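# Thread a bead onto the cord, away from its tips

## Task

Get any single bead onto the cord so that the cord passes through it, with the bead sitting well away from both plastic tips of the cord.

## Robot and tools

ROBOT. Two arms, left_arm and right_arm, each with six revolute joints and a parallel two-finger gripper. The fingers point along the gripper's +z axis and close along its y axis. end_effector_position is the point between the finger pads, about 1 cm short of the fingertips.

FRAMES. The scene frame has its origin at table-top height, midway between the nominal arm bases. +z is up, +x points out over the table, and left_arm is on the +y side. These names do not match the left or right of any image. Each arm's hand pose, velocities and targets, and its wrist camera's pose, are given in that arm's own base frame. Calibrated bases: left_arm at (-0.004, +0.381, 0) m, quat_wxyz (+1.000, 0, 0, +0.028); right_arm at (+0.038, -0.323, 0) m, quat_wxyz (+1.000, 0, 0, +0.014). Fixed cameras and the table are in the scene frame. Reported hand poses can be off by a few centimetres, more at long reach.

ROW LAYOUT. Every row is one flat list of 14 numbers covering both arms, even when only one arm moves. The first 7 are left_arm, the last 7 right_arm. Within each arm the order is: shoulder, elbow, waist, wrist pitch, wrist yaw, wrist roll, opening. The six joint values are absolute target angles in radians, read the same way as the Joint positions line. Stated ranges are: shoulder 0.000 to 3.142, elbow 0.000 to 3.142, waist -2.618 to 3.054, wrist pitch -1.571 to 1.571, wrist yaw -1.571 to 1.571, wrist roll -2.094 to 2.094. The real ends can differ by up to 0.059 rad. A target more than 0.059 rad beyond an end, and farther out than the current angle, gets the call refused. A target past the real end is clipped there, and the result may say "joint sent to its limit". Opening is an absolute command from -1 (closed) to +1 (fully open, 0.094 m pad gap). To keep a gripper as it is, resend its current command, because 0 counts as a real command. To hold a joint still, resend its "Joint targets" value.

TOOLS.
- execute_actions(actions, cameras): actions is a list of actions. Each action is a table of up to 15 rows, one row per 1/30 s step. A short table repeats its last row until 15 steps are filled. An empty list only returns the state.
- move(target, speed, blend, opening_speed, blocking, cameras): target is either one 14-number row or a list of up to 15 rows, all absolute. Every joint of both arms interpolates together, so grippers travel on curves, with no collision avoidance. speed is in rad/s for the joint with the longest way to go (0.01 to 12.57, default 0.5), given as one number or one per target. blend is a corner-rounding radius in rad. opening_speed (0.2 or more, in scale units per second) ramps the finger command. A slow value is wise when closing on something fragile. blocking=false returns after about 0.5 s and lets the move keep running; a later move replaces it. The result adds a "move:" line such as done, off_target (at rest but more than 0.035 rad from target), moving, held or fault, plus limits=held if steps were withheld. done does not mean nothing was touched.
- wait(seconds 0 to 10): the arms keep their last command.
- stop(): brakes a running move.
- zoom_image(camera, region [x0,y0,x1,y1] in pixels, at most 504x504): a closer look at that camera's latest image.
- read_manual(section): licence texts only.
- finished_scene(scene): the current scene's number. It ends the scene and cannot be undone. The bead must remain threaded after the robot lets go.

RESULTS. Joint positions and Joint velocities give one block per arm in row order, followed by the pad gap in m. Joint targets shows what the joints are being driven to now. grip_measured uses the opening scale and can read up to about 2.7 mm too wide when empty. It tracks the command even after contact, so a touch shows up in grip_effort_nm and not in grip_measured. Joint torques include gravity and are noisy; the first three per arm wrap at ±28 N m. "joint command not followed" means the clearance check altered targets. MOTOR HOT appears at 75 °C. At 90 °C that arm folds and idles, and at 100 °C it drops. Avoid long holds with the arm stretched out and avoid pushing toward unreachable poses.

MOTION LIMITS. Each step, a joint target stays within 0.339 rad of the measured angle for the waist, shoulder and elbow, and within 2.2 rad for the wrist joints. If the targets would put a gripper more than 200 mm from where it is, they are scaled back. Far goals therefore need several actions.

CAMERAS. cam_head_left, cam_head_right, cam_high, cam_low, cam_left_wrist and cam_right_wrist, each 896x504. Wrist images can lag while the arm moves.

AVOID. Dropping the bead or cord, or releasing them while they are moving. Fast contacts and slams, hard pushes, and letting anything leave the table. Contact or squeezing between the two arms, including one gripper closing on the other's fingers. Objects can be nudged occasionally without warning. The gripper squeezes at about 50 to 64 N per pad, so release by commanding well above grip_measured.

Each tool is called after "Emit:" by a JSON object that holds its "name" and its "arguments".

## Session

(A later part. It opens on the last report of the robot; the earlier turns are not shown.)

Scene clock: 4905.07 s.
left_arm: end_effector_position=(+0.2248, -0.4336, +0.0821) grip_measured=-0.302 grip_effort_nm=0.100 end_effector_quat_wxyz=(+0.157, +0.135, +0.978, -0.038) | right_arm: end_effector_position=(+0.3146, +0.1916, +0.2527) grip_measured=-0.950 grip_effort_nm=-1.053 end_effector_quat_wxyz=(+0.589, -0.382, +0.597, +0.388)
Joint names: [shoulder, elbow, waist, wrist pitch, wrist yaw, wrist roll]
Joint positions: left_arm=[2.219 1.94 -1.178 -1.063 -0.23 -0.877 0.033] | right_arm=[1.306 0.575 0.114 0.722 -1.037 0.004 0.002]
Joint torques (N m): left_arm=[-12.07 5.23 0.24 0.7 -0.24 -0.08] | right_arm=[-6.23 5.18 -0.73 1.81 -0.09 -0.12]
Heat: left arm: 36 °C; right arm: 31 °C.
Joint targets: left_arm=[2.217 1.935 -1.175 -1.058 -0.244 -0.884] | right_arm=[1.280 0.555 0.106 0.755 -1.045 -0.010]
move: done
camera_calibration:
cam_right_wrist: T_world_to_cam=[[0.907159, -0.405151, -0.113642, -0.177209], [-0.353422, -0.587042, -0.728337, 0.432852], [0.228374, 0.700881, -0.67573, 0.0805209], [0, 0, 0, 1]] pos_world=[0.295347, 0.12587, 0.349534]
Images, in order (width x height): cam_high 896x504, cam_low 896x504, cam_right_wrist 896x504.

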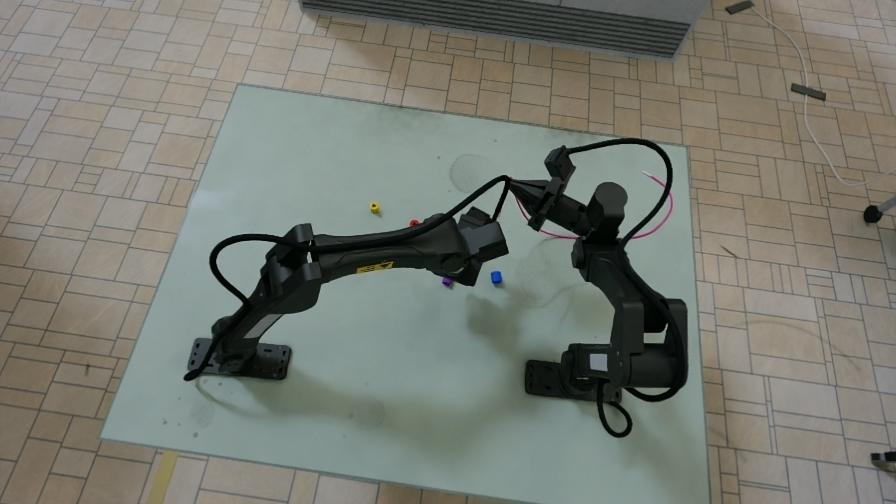

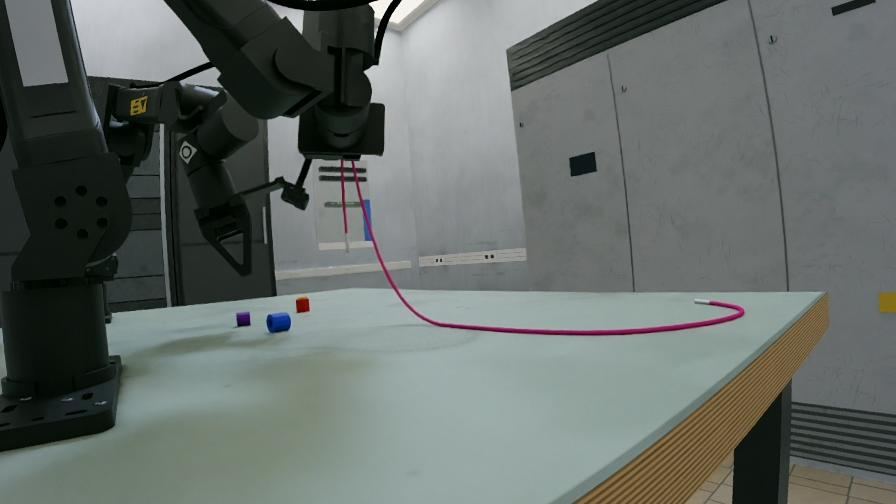

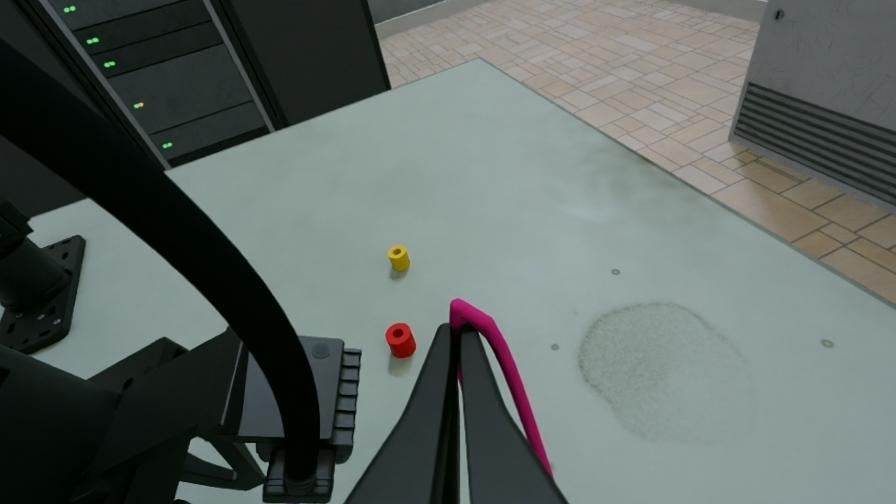

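Emit:
{"name": "move", "arguments": {"target": [2.436,2.330,-1.074,-1.457,0.01,-0.83,-0.3,1.28,0.555,-0.106,0.755,-1.045,-0.01,-0.97], "speed": 0.35, "cameras": ["cam_low","cam_left_wrist"]}}

Scene clock: 4916.87 s.
left_arm: end_effector_position=(+0.2211, -0.4145, +0.0785) grip_measured=-0.302 grip_effort_nm=0.100 end_effector_quat_wxyz=(+0.000, +0.123, +0.992, -0.007) | right_arm: end_effector_position=(+0.3478, +0.1207, +0.2529) grip_measured=-0.950 grip_effort_nm=-1.057 end_effector_quat_wxyz=(+0.627, -0.318, +0.634, +0.323)
Joint names: [shoulder, elbow, waist, wrist pitch, wrist yaw, wrist roll]
Joint positions: left_arm=[2.412 2.301 -1.08 -1.447 0.008 -0.834 0.033] | right_arm=[1.306 0.575 -0.1 0.723 -1.04 0.003 0.002]
Joint torques (N m): left_arm=[-10.85 7.53 0.46 0.3 -0.03 0.03] | right_arm=[-6.26 5.12 -0.57 1.76 -0.1 -0.11]
Heat: left arm: 37 °C; right arm: 29 °C.
Joint targets: left_arm=[2.436 2.330 -1.074 -1.457 0.010 -0.830] | right_arm=[1.280 0.555 -0.106 0.755 -1.045 -0.010]
move: done
camera_calibration:
cam_left_wrist: T_world_to_cam=[[-0.366522, -0.930275, 0.0158202, -0.30134], [-0.684224, 0.281024, 0.672951, 0.240932], [-0.630475, 0.235827, -0.739518, 0.408374], [0, 0, 0, 1]] pos_world=[0.311874, -0.444342, 0.144632]
Images, in order (width x height): cam_low 896x504, cam_left_wrist 896x504.

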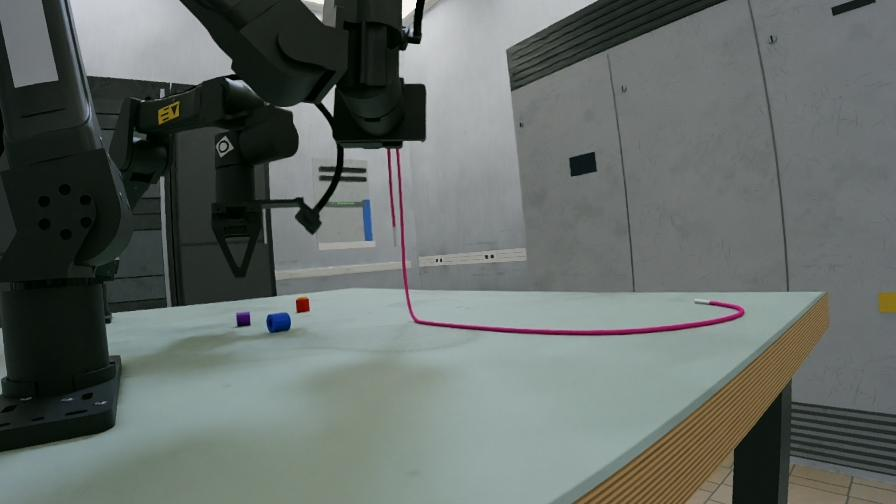

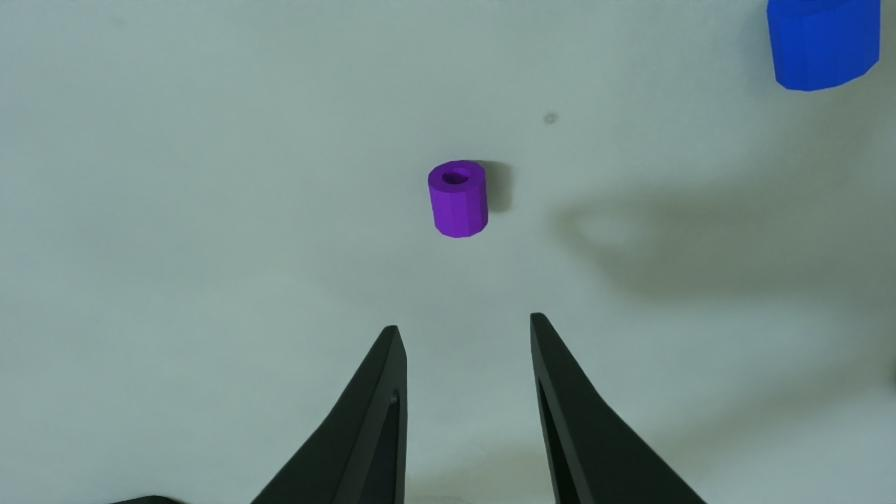

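Emit:
{"name": "move", "arguments": {"target": [[2.446,2.063,-1.088,-1.184,0.012,-0.837,-0.3,1.28,0.555,-0.106,0.755,-1.045,-0.01,-0.97]], "speed": 0.15, "cameras": ["cam_left_wrist"]}}

Scene clock: 4944.93 s.
left_arm: end_effector_position=(+0.2222, -0.4178, +0.0146) grip_measured=-0.302 grip_effort_nm=0.105 end_effector_quat_wxyz=(+0.000, +0.123, +0.992, -0.010) | right_arm: end_effector_position=(+0.3478, +0.1207, +0.2529) grip_measured=-0.950 grip_effort_nm=-1.053 end_effector_quat_wxyz=(+0.627, -0.318, +0.634, +0.323)
Joint names: [shoulder, elbow, waist, wrist pitch, wrist yaw, wrist roll]
Joint positions: left_arm=[2.423 2.067 -1.08 -1.198 0.011 -0.834 0.033] | right_arm=[1.306 0.575 -0.1 0.723 -1.04 0.003 0.002]
Joint torques (N m): left_arm=[-11.07 5.04 -0.68 0.44 0 -0.04] | right_arm=[-6.19 5.14 -0.54 1.79 -0.1 -0.12]
Heat: left arm: 34 °C; right arm: 28 °C.
Joint targets: left_arm=[2.446 2.063 -1.088 -1.184 0.012 -0.837] | right_arm=[1.280 0.555 -0.106 0.755 -1.045 -0.010]
move: done
camera_calibration:
cam_left_wrist: T_world_to_cam=[[-0.36686, -0.930036, 0.0211298, -0.30297], [-0.683384, 0.284838, 0.6722, 0.286895], [-0.631189, 0.232164, -0.740068, 0.361162], [0, 0, 0, 1]] pos_world=[0.312874, -0.44734, 0.0808352]
Images, in order (width x height): cam_left_wrist 896x504.

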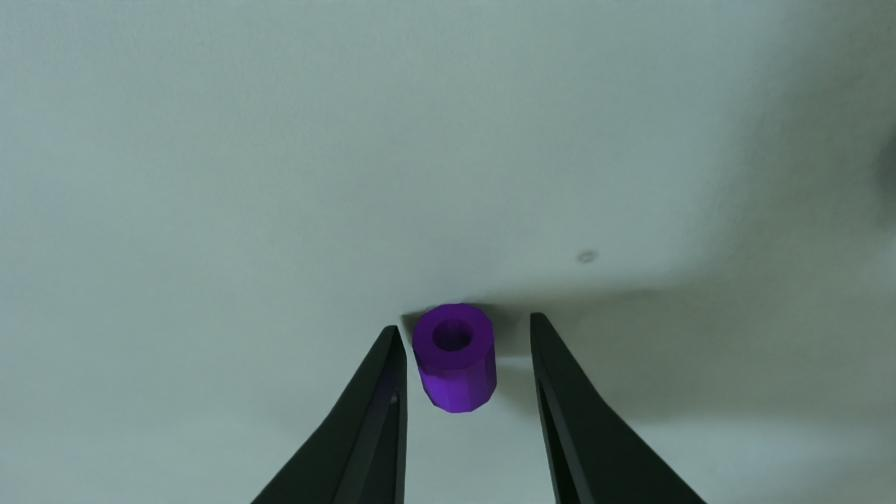

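Emit:
{"name": "move", "arguments": {"target": [[2.451,2.063,-1.088,-1.179,0.012,-0.837,-0.3,1.28,0.555,-0.106,0.755,-1.045,-0.01,-0.97],[2.451,2.063,-1.088,-1.179,0.012,-0.837,-0.67,1.28,0.555,-0.106,0.755,-1.045,-0.01,-0.97]], "speed": 0.06, "opening_speed": 0.4, "cameras": ["cam_left_wrist"]}}

Scene clock: 4952.10 s.
left_arm: end_effector_position=(+0.2228, -0.4191, +0.0147) grip_measured=-0.628 grip_effort_nm=-0.994 end_effector_quat_wxyz=(+0.002, +0.123, +0.992, -0.012) | right_arm: end_effector_position=(+0.3478, +0.1207, +0.2529) grip_measured=-0.950 grip_effort_nm=-1.057 end_effector_quat_wxyz=(+0.627, -0.318, +0.634, +0.323)
Joint names: [shoulder, elbow, waist, wrist pitch, wrist yaw, wrist roll]
Joint positions: left_arm=[2.423 2.067 -1.08 -1.192 0.011 -0.834 0.017] | right_arm=[1.306 0.575 -0.1 0.723 -1.04 0.003 0.002]
Joint torques (N m): left_arm=[-10.67 5.04 -0.66 0.49 0 -0.04] | right_arm=[-6.22 5.07 -0.59 1.79 -0.11 -0.12]
Heat: left arm: 34 °C; right arm: 28 °C.
Joint targets: left_arm=[2.451 2.063 -1.088 -1.179 0.012 -0.837] | right_arm=[1.280 0.555 -0.106 0.755 -1.045 -0.010]
move: done
camera_calibration:
cam_left_wrist: T_world_to_cam=[[-0.366934, -0.929908, 0.025121, -0.303873], [-0.684998, 0.288369, 0.669045, 0.289564], [-0.629394, 0.228288, -0.742797, 0.359907], [0, 0, 0, 1]] pos_world=[0.313373, -0.448238, 0.0812405]
Images, in order (width x height): cam_left_wrist 896x504.

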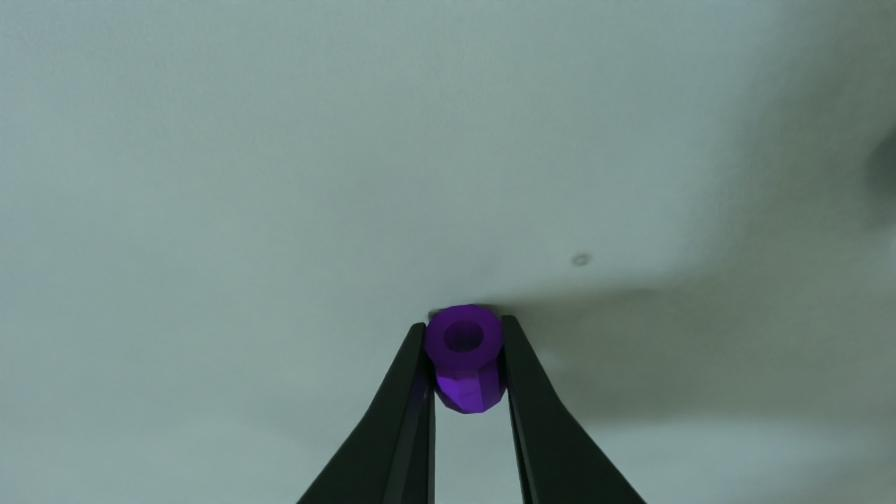

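Emit:
{"name": "move", "arguments": {"target": [[2.212,2.1175,-1.088,-1.40,0.012,-0.837,-0.67,1.28,0.555,-0.106,0.755,-1.045,-0.01,-0.97],[2.058,0.774,-0.742,1.355,0.888,0.005,-0.67,1.28,0.555,-0.106,0.755,-1.045,-0.01,-0.97]], "speed": [0.25,0.5], "blend": [0.05,0], "cameras": ["cam_high","cam_low","cam_left_wrist"]}}

Scene clock: 4983.67 s.
left_arm: end_effector_position=(+0.2402, -0.4105, +0.1175) grip_measured=-0.630 grip_effort_nm=-1.028 end_effector_quat_wxyz=(+0.472, +0.511, +0.497, -0.519) | right_arm: end_effector_position=(+0.3478, +0.1207, +0.2530) grip_measured=-0.950 grip_effort_nm=-1.057 end_effector_quat_wxyz=(+0.627, -0.318, +0.634, +0.323)
Joint names: [shoulder, elbow, waist, wrist pitch, wrist yaw, wrist roll]
Joint positions: left_arm=[2.106 0.778 -0.75 1.301 0.881 -0.013 0.017] | right_arm=[1.306 0.575 -0.1 0.723 -1.04 0.003 0.002]
Joint torques (N m): left_arm=[-13.24 3.48 0.7 1.86 0.07 0.16] | right_arm=[-6.23 5.16 -0.58 1.78 -0.11 -0.11]
Heat: left arm: 35 °C; right arm: 28 °C.
Joint targets: left_arm=[2.058 0.774 -0.742 1.355 0.888 0.005] | right_arm=[1.280 0.555 -0.106 0.755 -1.045 -0.010]
move: off_target (left_arm); left_arm: the wrist pitch is farthest, 0.054 rad from its target
camera_calibration:
cam_left_wrist: T_world_to_cam=[[-0.993331, 0.0639844, -0.0959146, 0.280558], [0.113664, 0.682983, -0.721536, 0.363729], [0.019341, -0.727626, -0.685701, -0.109652], [0, 0, 0, 1]] pos_world=[0.239464, -0.346158, 0.214164]
Images, in order (width x height): cam_high 896x504, cam_low 896x504, cam_left_wrist 896x504.

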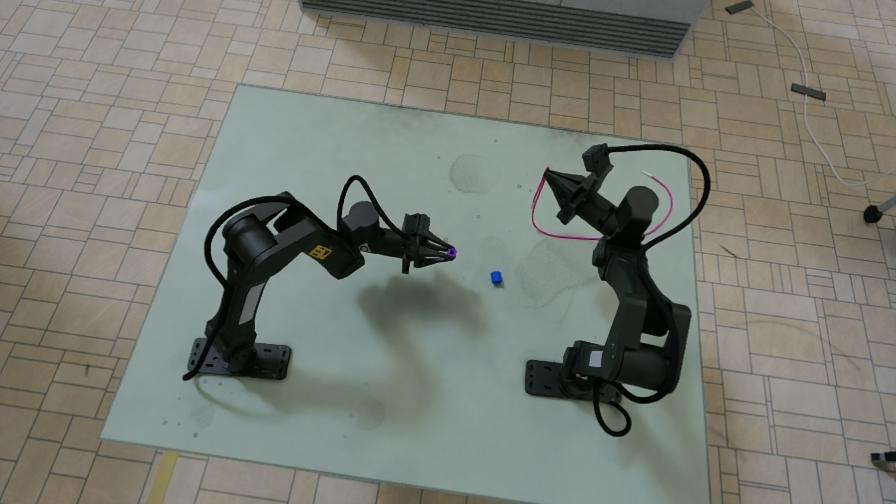

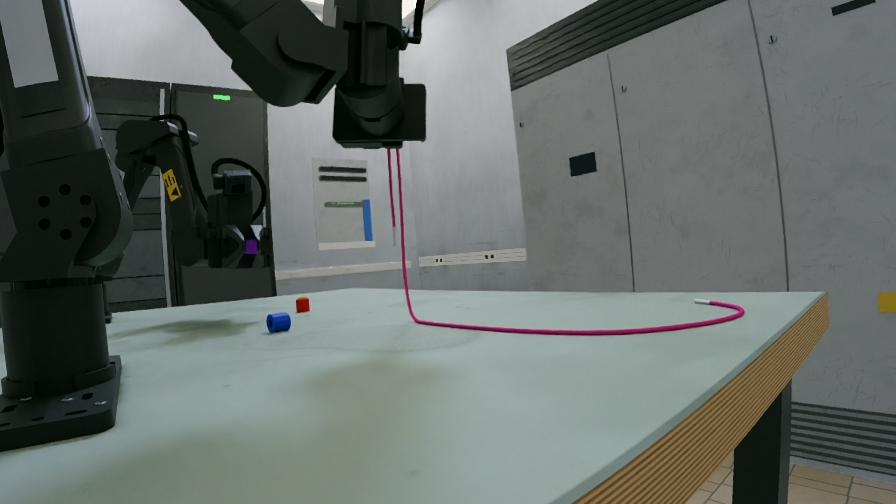

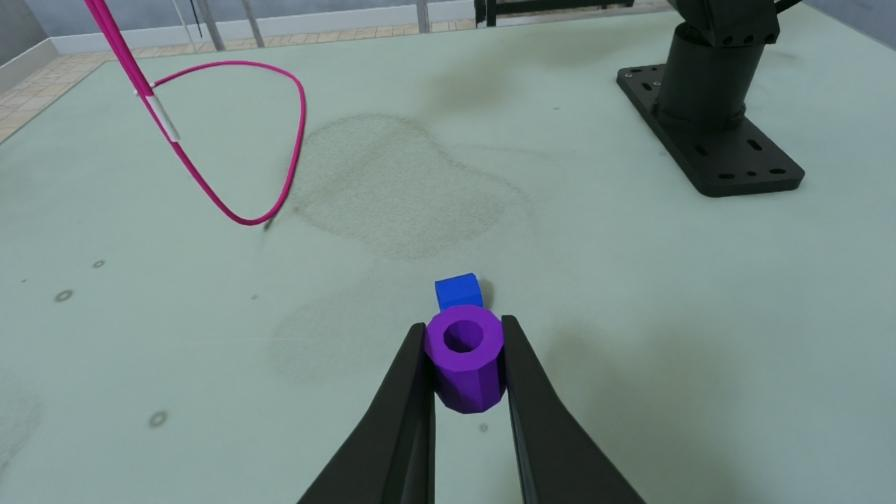

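Emit:
{"name": "move", "arguments": {"target": [2.058,0.774,-0.742,1.355,0.888,0.005,-0.67,1.14,0.515,0.354,0.633,-1.208,0.0,-0.97], "speed": 0.3, "cameras": ["cam_high","cam_low","cam_left_wrist"]}}

Scene clock: 5002.57 s.
left_arm: end_effector_position=(+0.2400, -0.4105, +0.1176) grip_measured=-0.630 grip_effort_nm=-1.033 end_effector_quat_wxyz=(+0.472, +0.511, +0.497, -0.519) | right_arm: end_effector_position=(+0.2099, +0.2538, +0.2671) grip_measured=-0.950 grip_effort_nm=-1.053 end_effector_quat_wxyz=(+0.509, -0.495, +0.503, +0.493)
Joint names: [shoulder, elbow, waist, wrist pitch, wrist yaw, wrist roll]
Joint positions: left_arm=[2.106 0.778 -0.75 1.301 0.882 -0.012 0.017] | right_arm=[1.163 0.535 0.348 0.64 -1.2 0.003 0.002]
Joint torques (N m): left_arm=[-13.26 3.48 0.68 1.85 0.05 0.15] | right_arm=[-4.82 5.27 0.55 1.3 -0.11 -0.02]
Heat: left arm: 37 °C; right arm: 28 °C.
Joint targets: left_arm=[2.058 0.774 -0.742 1.355 0.888 0.005] | right_arm=[1.140 0.515 0.354 0.633 -1.208 0.000]
move: off_target (left_arm); left_arm: the wrist pitch is farthest, 0.054 rad from its target
camera_calibration:
cam_left_wrist: T_world_to_cam=[[-0.993159, 0.0650413, -0.0969746, 0.28092], [0.115169, 0.682567, -0.721691, 0.363352], [0.0192519, -0.727923, -0.685389, -0.109728], [0, 0, 0, 1]] pos_world=[0.239264, -0.346157, 0.214263]
Images, in order (width x height): cam_high 896x504, cam_low 896x504, cam_left_wrist 896x504.

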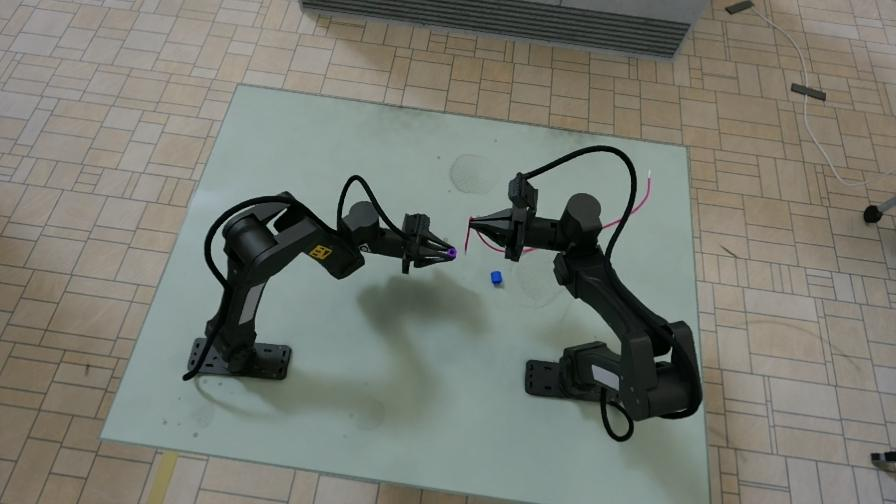

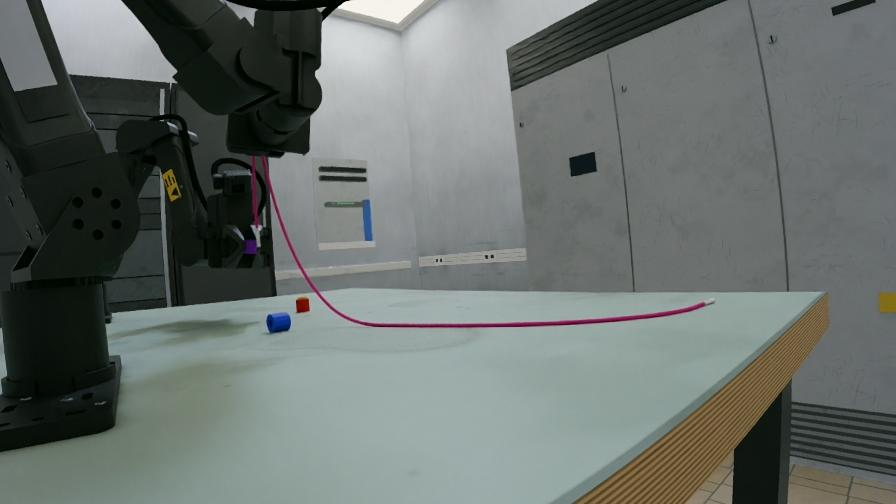

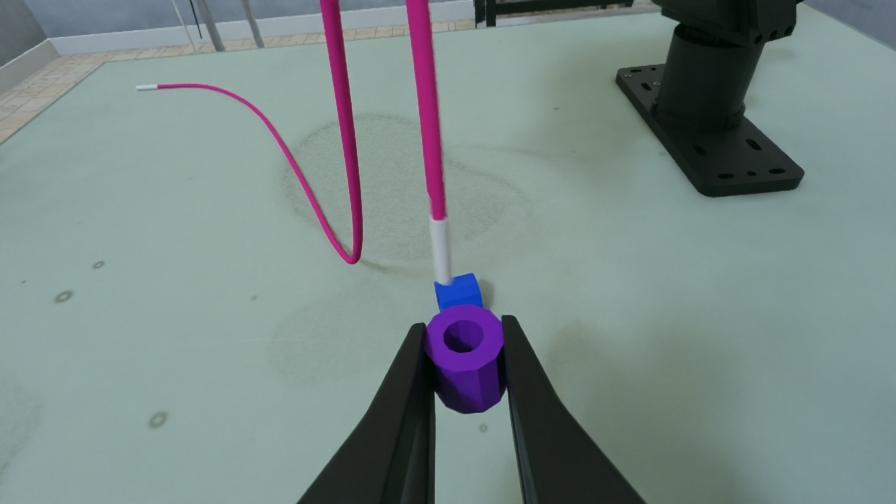

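Emit:
{"name": "move", "arguments": {"target": [2.058,0.774,-0.742,1.355,0.888,0.005,-0.67,1.083,0.7635,0.354,0.3755,-1.208,0.0,-0.97], "speed": 0.2, "cameras": ["cam_low","cam_left_wrist"]}}

Scene clock: 5041.37 s.
left_arm: end_effector_position=(+0.2400, -0.4105, +0.1176) grip_measured=-0.630 grip_effort_nm=-1.028 end_effector_quat_wxyz=(+0.472, +0.511, +0.497, -0.519) | right_arm: end_effector_position=(+0.2117, +0.2546, +0.3181) grip_measured=-0.950 grip_effort_nm=-1.053 end_effector_quat_wxyz=(+0.504, -0.493, +0.507, +0.496)
Joint names: [shoulder, elbow, waist, wrist pitch, wrist yaw, wrist roll]
Joint positions: left_arm=[2.106 0.778 -0.75 1.301 0.882 -0.012 0.017] | right_arm=[1.105 0.721 0.348 0.382 -1.201 0.004 0.002]
Joint torques (N m): left_arm=[-13.26 3.49 0.7 1.85 0.06 0.15] | right_arm=[-4.55 10.47 0.51 1.24 -0.11 -0.04]
Heat: left arm: 38 °C; right arm: 28 °C.
Joint targets: left_arm=[2.058 0.774 -0.742 1.355 0.888 0.005] | right_arm=[1.083 0.764 0.354 0.376 -1.208 0.000]
move: off_target (left_arm, right_arm); left_arm: the wrist pitch is farthest, 0.054 rad from its target; right_arm: the elbow is farthest, 0.043 rad from its target
camera_calibration:
cam_left_wrist: T_world_to_cam=[[-0.993159, 0.0650413, -0.0969746, 0.28092], [0.115169, 0.682567, -0.721691, 0.363352], [0.0192519, -0.727923, -0.685389, -0.109728], [0, 0, 0, 1]] pos_world=[0.239264, -0.346157, 0.214263]
Images, in order (width x height): cam_low 896x504, cam_left_wrist 896x504.

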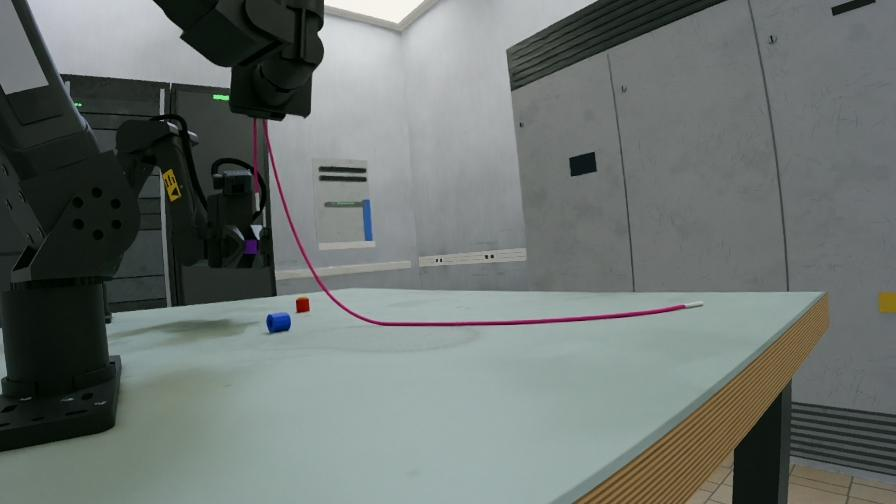

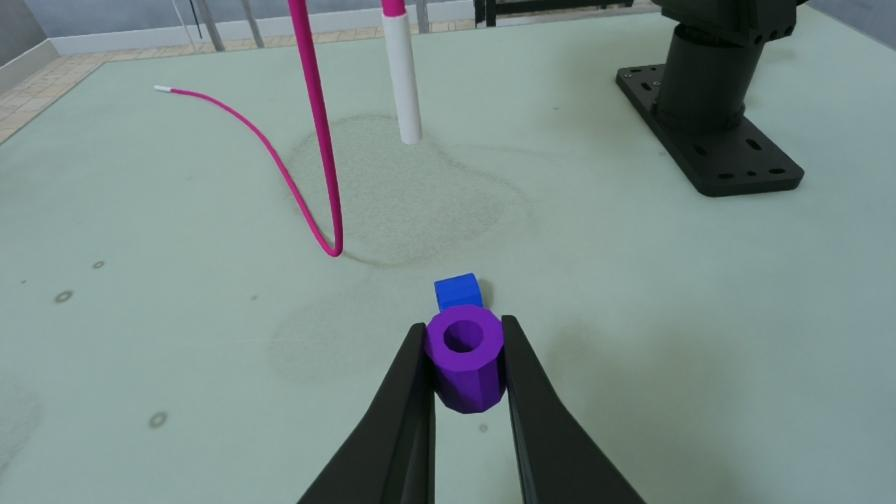

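Emit:
{"name": "move", "arguments": {"target": [2.058,0.774,-0.742,1.355,0.888,0.005,-0.67,1.163,0.675,0.508,0.48,-1.0375,0.0,-0.97], "speed": 0.12, "cameras": ["cam_low","cam_left_wrist"]}}

Scene clock: 5062.43 s.
left_arm: end_effector_position=(+0.2400, -0.4105, +0.1176) grip_measured=-0.630 grip_effort_nm=-1.028 end_effector_quat_wxyz=(+0.472, +0.511, +0.497, -0.519) | right_arm: end_effector_position=(+0.2058, +0.2895, +0.3018) grip_measured=-0.950 grip_effort_nm=-1.053 end_effector_quat_wxyz=(+0.499, -0.492, +0.512, +0.497)
Joint names: [shoulder, elbow, waist, wrist pitch, wrist yaw, wrist roll]
Joint positions: left_arm=[2.106 0.778 -0.75 1.301 0.882 -0.012 0.017] | right_arm=[1.158 0.694 0.5 0.446 -1.048 0.004 0.002]
Joint velocities: left_arm=[within noise] | right_arm=[0.002 0.007 -0.012 0.022 0.154 -0.066 0]
Joint torques (N m): left_arm=[-13.24 3.48 0.69 1.85 0.06 0.15] | right_arm=[-2.88 5.72 0.7 1.79 0.07 -0.03]
Heat: left arm: 39 °C; right arm: 28 °C.
Joint targets: left_arm=[2.058 0.774 -0.742 1.355 0.888 0.005] | right_arm=[1.163 0.675 0.508 0.480 -1.037 0.000]
move: off_target (left_arm); left_arm: the wrist pitch is farthest, 0.054 rad from its target
camera_calibration:
cam_left_wrist: T_world_to_cam=[[-0.993159, 0.0650413, -0.0969746, 0.28092], [0.115169, 0.682567, -0.721691, 0.363352], [0.0192519, -0.727923, -0.685389, -0.109728], [0, 0, 0, 1]] pos_world=[0.239264, -0.346157, 0.214263]
Images, in order (width x height): cam_low 896x504, cam_left_wrist 896x504.

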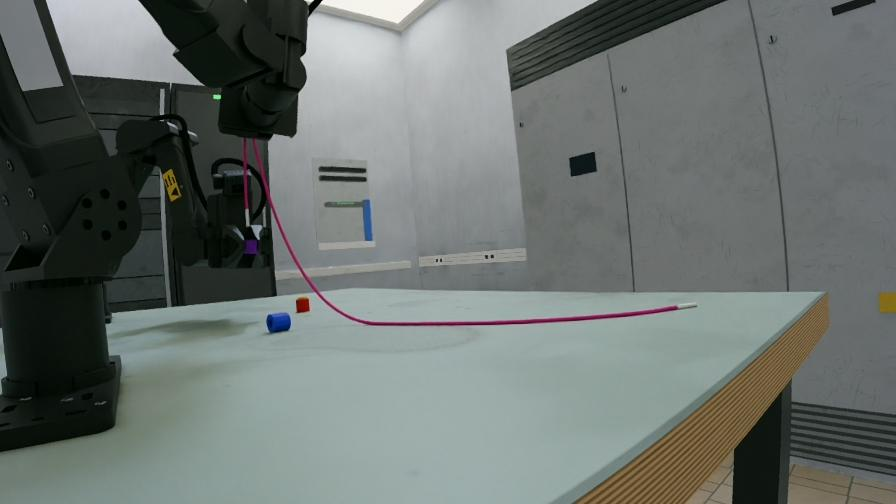

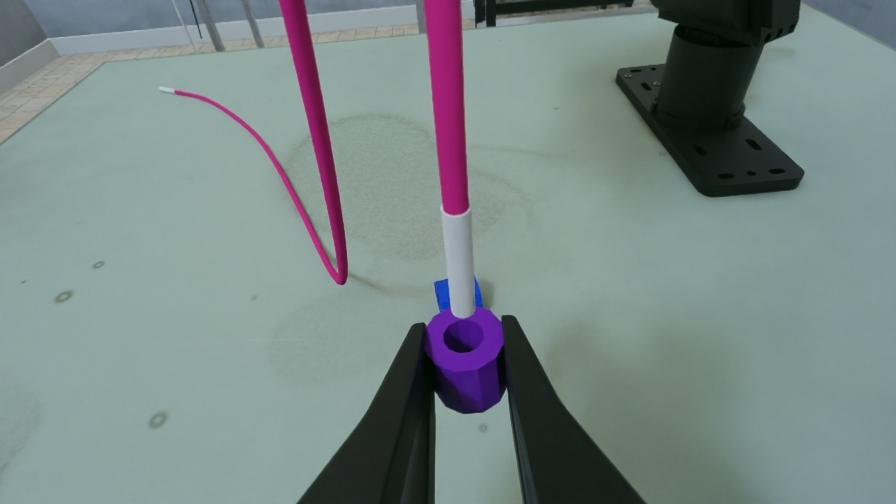

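Emit:
{"name": "zoom_image", "arguments": {"camera": "cam_left_wrist", "region": [400, 200, 530, 420]}}

Emit:
{"name": "zoom_image", "arguments": {"camera": "cam_low", "region": [200, 130, 300, 290]}}

Scaled by 2.291 from the camera's 896x504 image, which has a finer 1280x720 frame.

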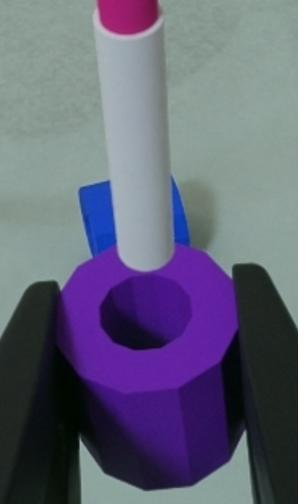

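Scaled by 3.150 from the camera's 896x504 image, which has a finer 1280x720 frame.

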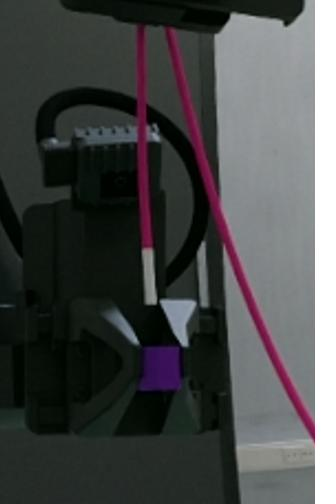

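Emit:
{"name": "move", "arguments": {"target": [2.058,0.774,-0.742,1.355,0.888,0.005,-0.67,1.163,0.605,0.457,0.566,-1.092,0.0,-0.97], "speed": 0.06, "cameras": ["cam_low","cam_left_wrist"]}}

Emit:
{"name": "zoom_image", "arguments": {"camera": "cam_left_wrist", "region": [400, 200, 530, 420]}}

Emit:
{"name": "zoom_image", "arguments": {"camera": "cam_low", "region": [200, 130, 300, 290]}}

Scene clock: 5114.43 s.
left_arm: end_effector_position=(+0.2400, -0.4105, +0.1176) grip_measured=-0.630 grip_effort_nm=-1.033 end_effector_quat_wxyz=(+0.472, +0.511, +0.497, -0.519) | right_arm: end_effector_position=(+0.2054, +0.2805, +0.2876) grip_measured=-0.950 grip_effort_nm=-1.057 end_effector_quat_wxyz=(+0.504, -0.493, +0.506, +0.496)
Joint names: [shoulder, elbow, waist, wrist pitch, wrist yaw, wrist roll]
Joint positions: left_arm=[2.106 0.778 -0.75 1.301 0.882 -0.012 0.017] | right_arm=[1.158 0.625 0.465 0.533 -1.084 0.004 0.002]
Joint torques (N m): left_arm=[-13.24 3.49 0.68 1.85 0.06 0.15] | right_arm=[-2.77 5.52 -0.8 1.74 -0.12 -0.03]
Heat: left arm: 39 °C; right arm: 32 °C.
Joint targets: left_arm=[2.058 0.774 -0.742 1.355 0.888 0.005] | right_arm=[1.163 0.605 0.457 0.566 -1.092 0.000]
move: off_target (left_arm); left_arm: the wrist pitch is farthest, 0.054 rad from its target
camera_calibration:
cam_left_wrist: T_world_to_cam=[[-0.993159, 0.0650413, -0.0969746, 0.28092], [0.115169, 0.682567, -0.721691, 0.363352], [0.0192519, -0.727923, -0.685389, -0.109728], [0, 0, 0, 1]] pos_world=[0.239264, -0.346157, 0.214263]
Images, in order (width x height): cam_low 896x504, cam_left_wrist 896x504.

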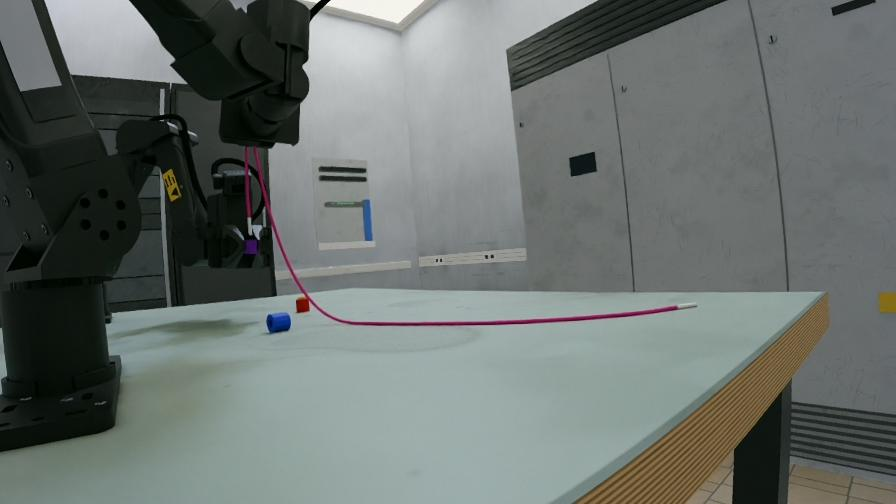

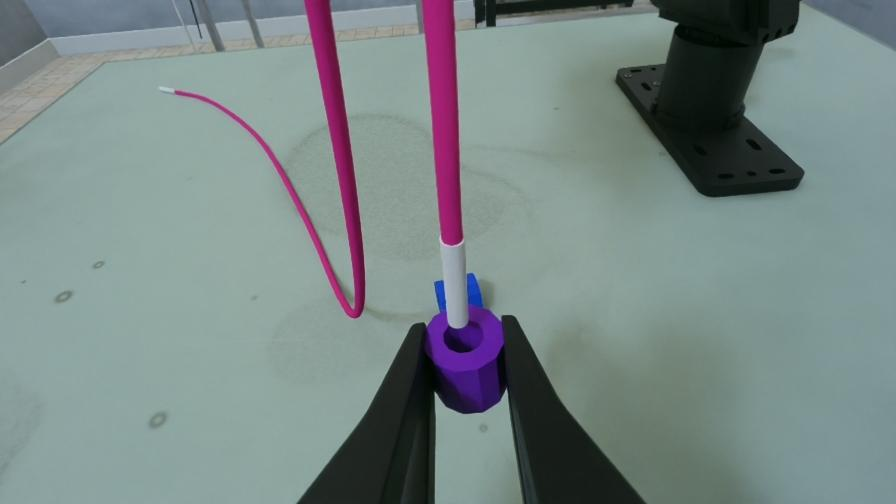

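Scaled by 2.291 from the camera's 896x504 image, which has a finer 1280x720 frame.

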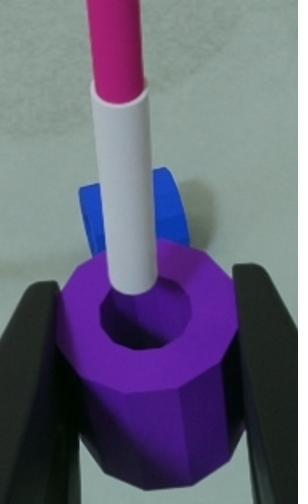

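Scaled by 3.150 from the camera's 896x504 image, which has a finer 1280x720 frame.

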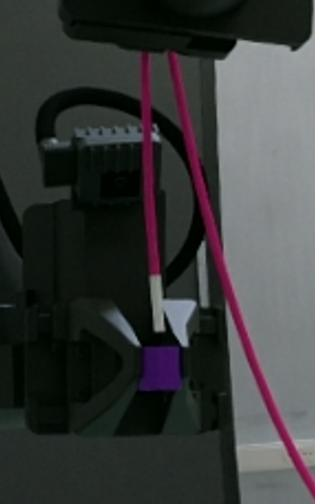

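Emit:
{"name": "move", "arguments": {"target": [2.058,0.774,-0.742,1.355,0.888,0.005,-0.67,1.163,0.5734,0.448,0.595,-1.095,0.0,-0.97], "speed": 0.06, "cameras": ["cam_low","cam_left_wrist"]}}

Emit:
{"name": "zoom_image", "arguments": {"camera": "cam_left_wrist", "region": [400, 200, 530, 420]}}

Emit:
{"name": "zoom_image", "arguments": {"camera": "cam_low", "region": [200, 130, 300, 290]}}

Scene clock: 5133.57 s.
left_arm: end_effector_position=(+0.2400, -0.4105, +0.1176) grip_measured=-0.630 grip_effort_nm=-1.033 end_effector_quat_wxyz=(+0.472, +0.511, +0.497, -0.519) | right_arm: end_effector_position=(+0.2050, +0.2777, +0.2797) grip_measured=-0.950 grip_effort_nm=-1.053 end_effector_quat_wxyz=(+0.505, -0.492, +0.508, +0.495)
Joint names: [shoulder, elbow, waist, wrist pitch, wrist yaw, wrist roll]
Joint positions: left_arm=[2.106 0.778 -0.75 1.301 0.882 -0.012 0.017] | right_arm=[1.158 0.593 0.457 0.562 -1.087 0.004 0.002]
Joint torques (N m): left_arm=[-13.26 3.49 0.66 1.86 0.06 0.15] | right_arm=[-2.7 5.5 -0.77 1.77 -0.12 -0.03]
Heat: left arm: 39 °C; right arm: 33 °C.
Joint targets: left_arm=[2.058 0.774 -0.742 1.355 0.888 0.005] | right_arm=[1.163 0.574 0.448 0.595 -1.095 0.000]
move: off_target (left_arm); left_arm: the wrist pitch is farthest, 0.054 rad from its target
camera_calibration:
cam_left_wrist: T_world_to_cam=[[-0.993159, 0.0650413, -0.0969746, 0.28092], [0.115169, 0.682567, -0.721691, 0.363352], [0.0192519, -0.727923, -0.685389, -0.109728], [0, 0, 0, 1]] pos_world=[0.239264, -0.346157, 0.214263]
Images, in order (width x height): cam_low 896x504, cam_left_wrist 896x504.

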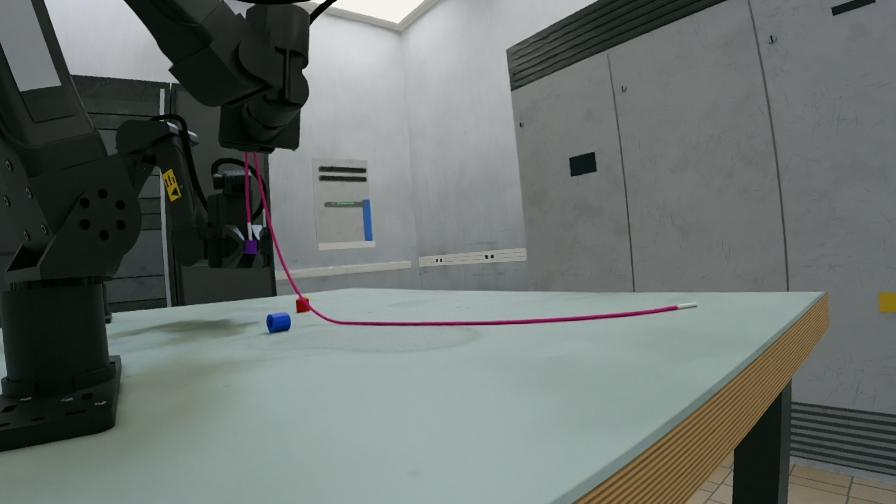

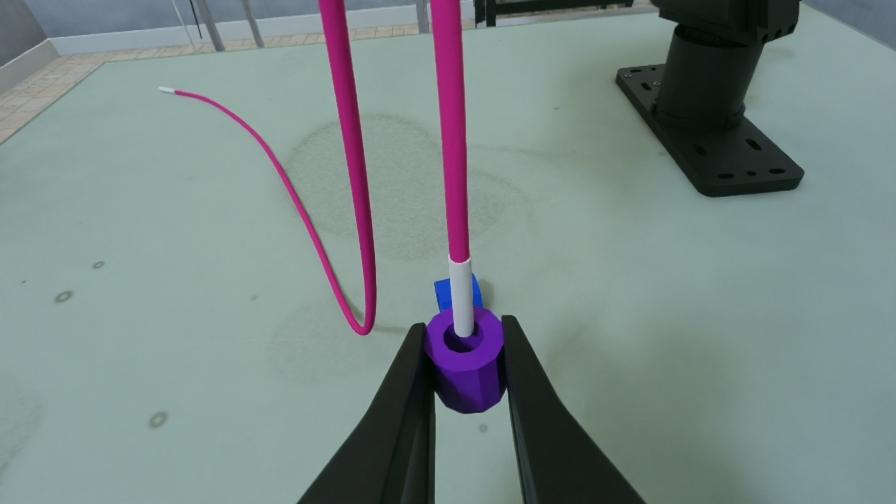

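Scaled by 2.291 from the camera's 896x504 image, which has a finer 1280x720 frame.

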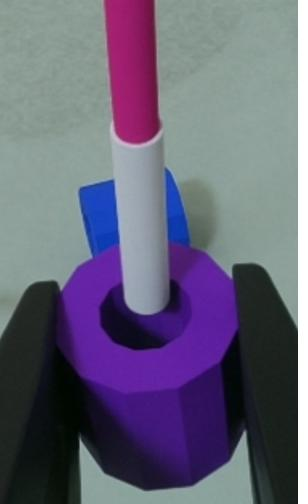

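Scaled by 3.150 from the camera's 896x504 image, which has a finer 1280x720 frame.

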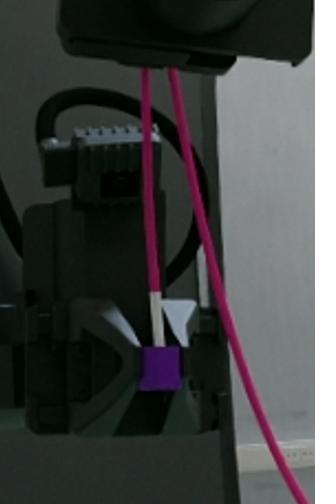

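Emit:
{"name": "move", "arguments": {"target": [2.058,0.774,-0.742,1.355,0.888,0.005,-0.67,1.199,0.5434,0.449,0.646,-1.093,0.0,-0.97], "speed": 0.05, "cameras": ["cam_low","cam_left_wrist"]}}

Emit:
{"name": "zoom_image", "arguments": {"camera": "cam_left_wrist", "region": [400, 200, 530, 420]}}

Emit:
{"name": "zoom_image", "arguments": {"camera": "cam_low", "region": [200, 130, 300, 290]}}

Scene clock: 5147.87 s.
left_arm: end_effector_position=(+0.2400, -0.4105, +0.1176) grip_measured=-0.630 grip_effort_nm=-1.028 end_effector_quat_wxyz=(+0.472, +0.511, +0.497, -0.519) | right_arm: end_effector_position=(+0.2074, +0.2788, +0.2658) grip_measured=-0.950 grip_effort_nm=-1.057 end_effector_quat_wxyz=(+0.500, -0.490, +0.513, +0.496)
Joint names: [shoulder, elbow, waist, wrist pitch, wrist yaw, wrist roll]
Joint positions: left_arm=[2.106 0.778 -0.75 1.301 0.882 -0.012 0.017] | right_arm=[1.193 0.563 0.457 0.614 -1.088 0.004 0.002]
Joint torques (N m): left_arm=[-13.24 3.49 0.69 1.85 0.05 0.14] | right_arm=[-2.73 5.38 -0.62 1.75 -0.11 -0.04]
Heat: left arm: 39 °C; right arm: 32 °C.
Joint targets: left_arm=[2.058 0.774 -0.742 1.355 0.888 0.005] | right_arm=[1.199 0.544 0.449 0.646 -1.093 0.000]
move: off_target (left_arm); left_arm: the wrist pitch is farthest, 0.054 rad from its target
camera_calibration:
cam_left_wrist: T_world_to_cam=[[-0.993159, 0.0650413, -0.0969746, 0.28092], [0.115169, 0.682567, -0.721691, 0.363352], [0.0192519, -0.727923, -0.685389, -0.109728], [0, 0, 0, 1]] pos_world=[0.239264, -0.346157, 0.214263]
Images, in order (width x height): cam_low 896x504, cam_left_wrist 896x504.

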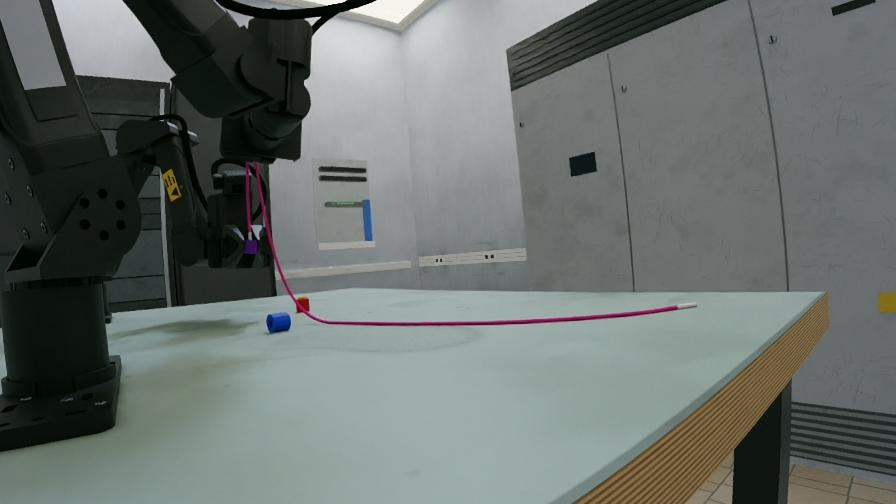

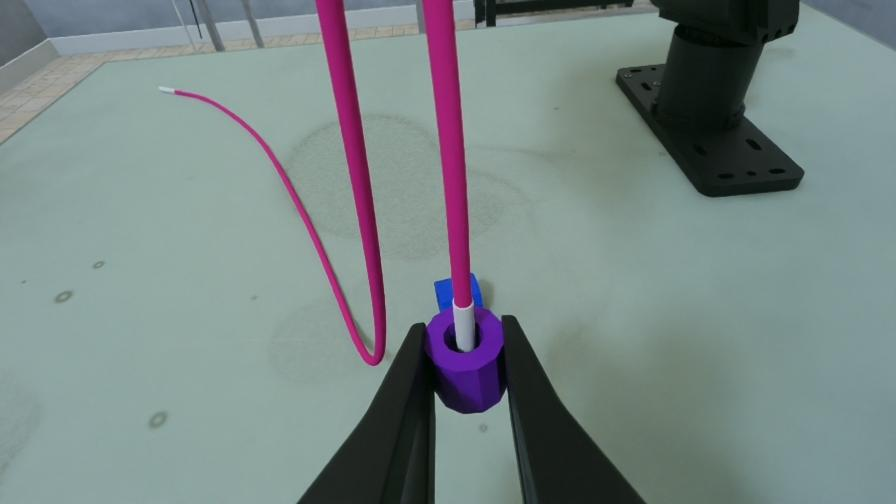

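Scaled by 2.291 from the camera's 896x504 image, which has a finer 1280x720 frame.

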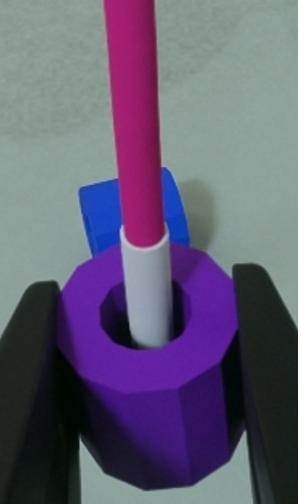

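Scaled by 3.150 from the camera's 896x504 image, which has a finer 1280x720 frame.

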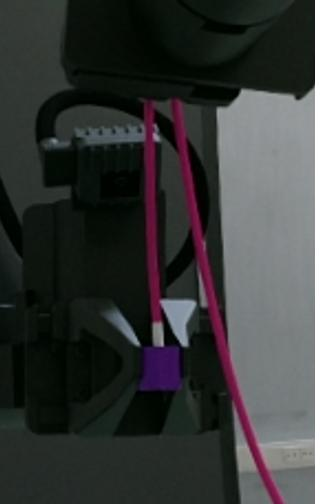

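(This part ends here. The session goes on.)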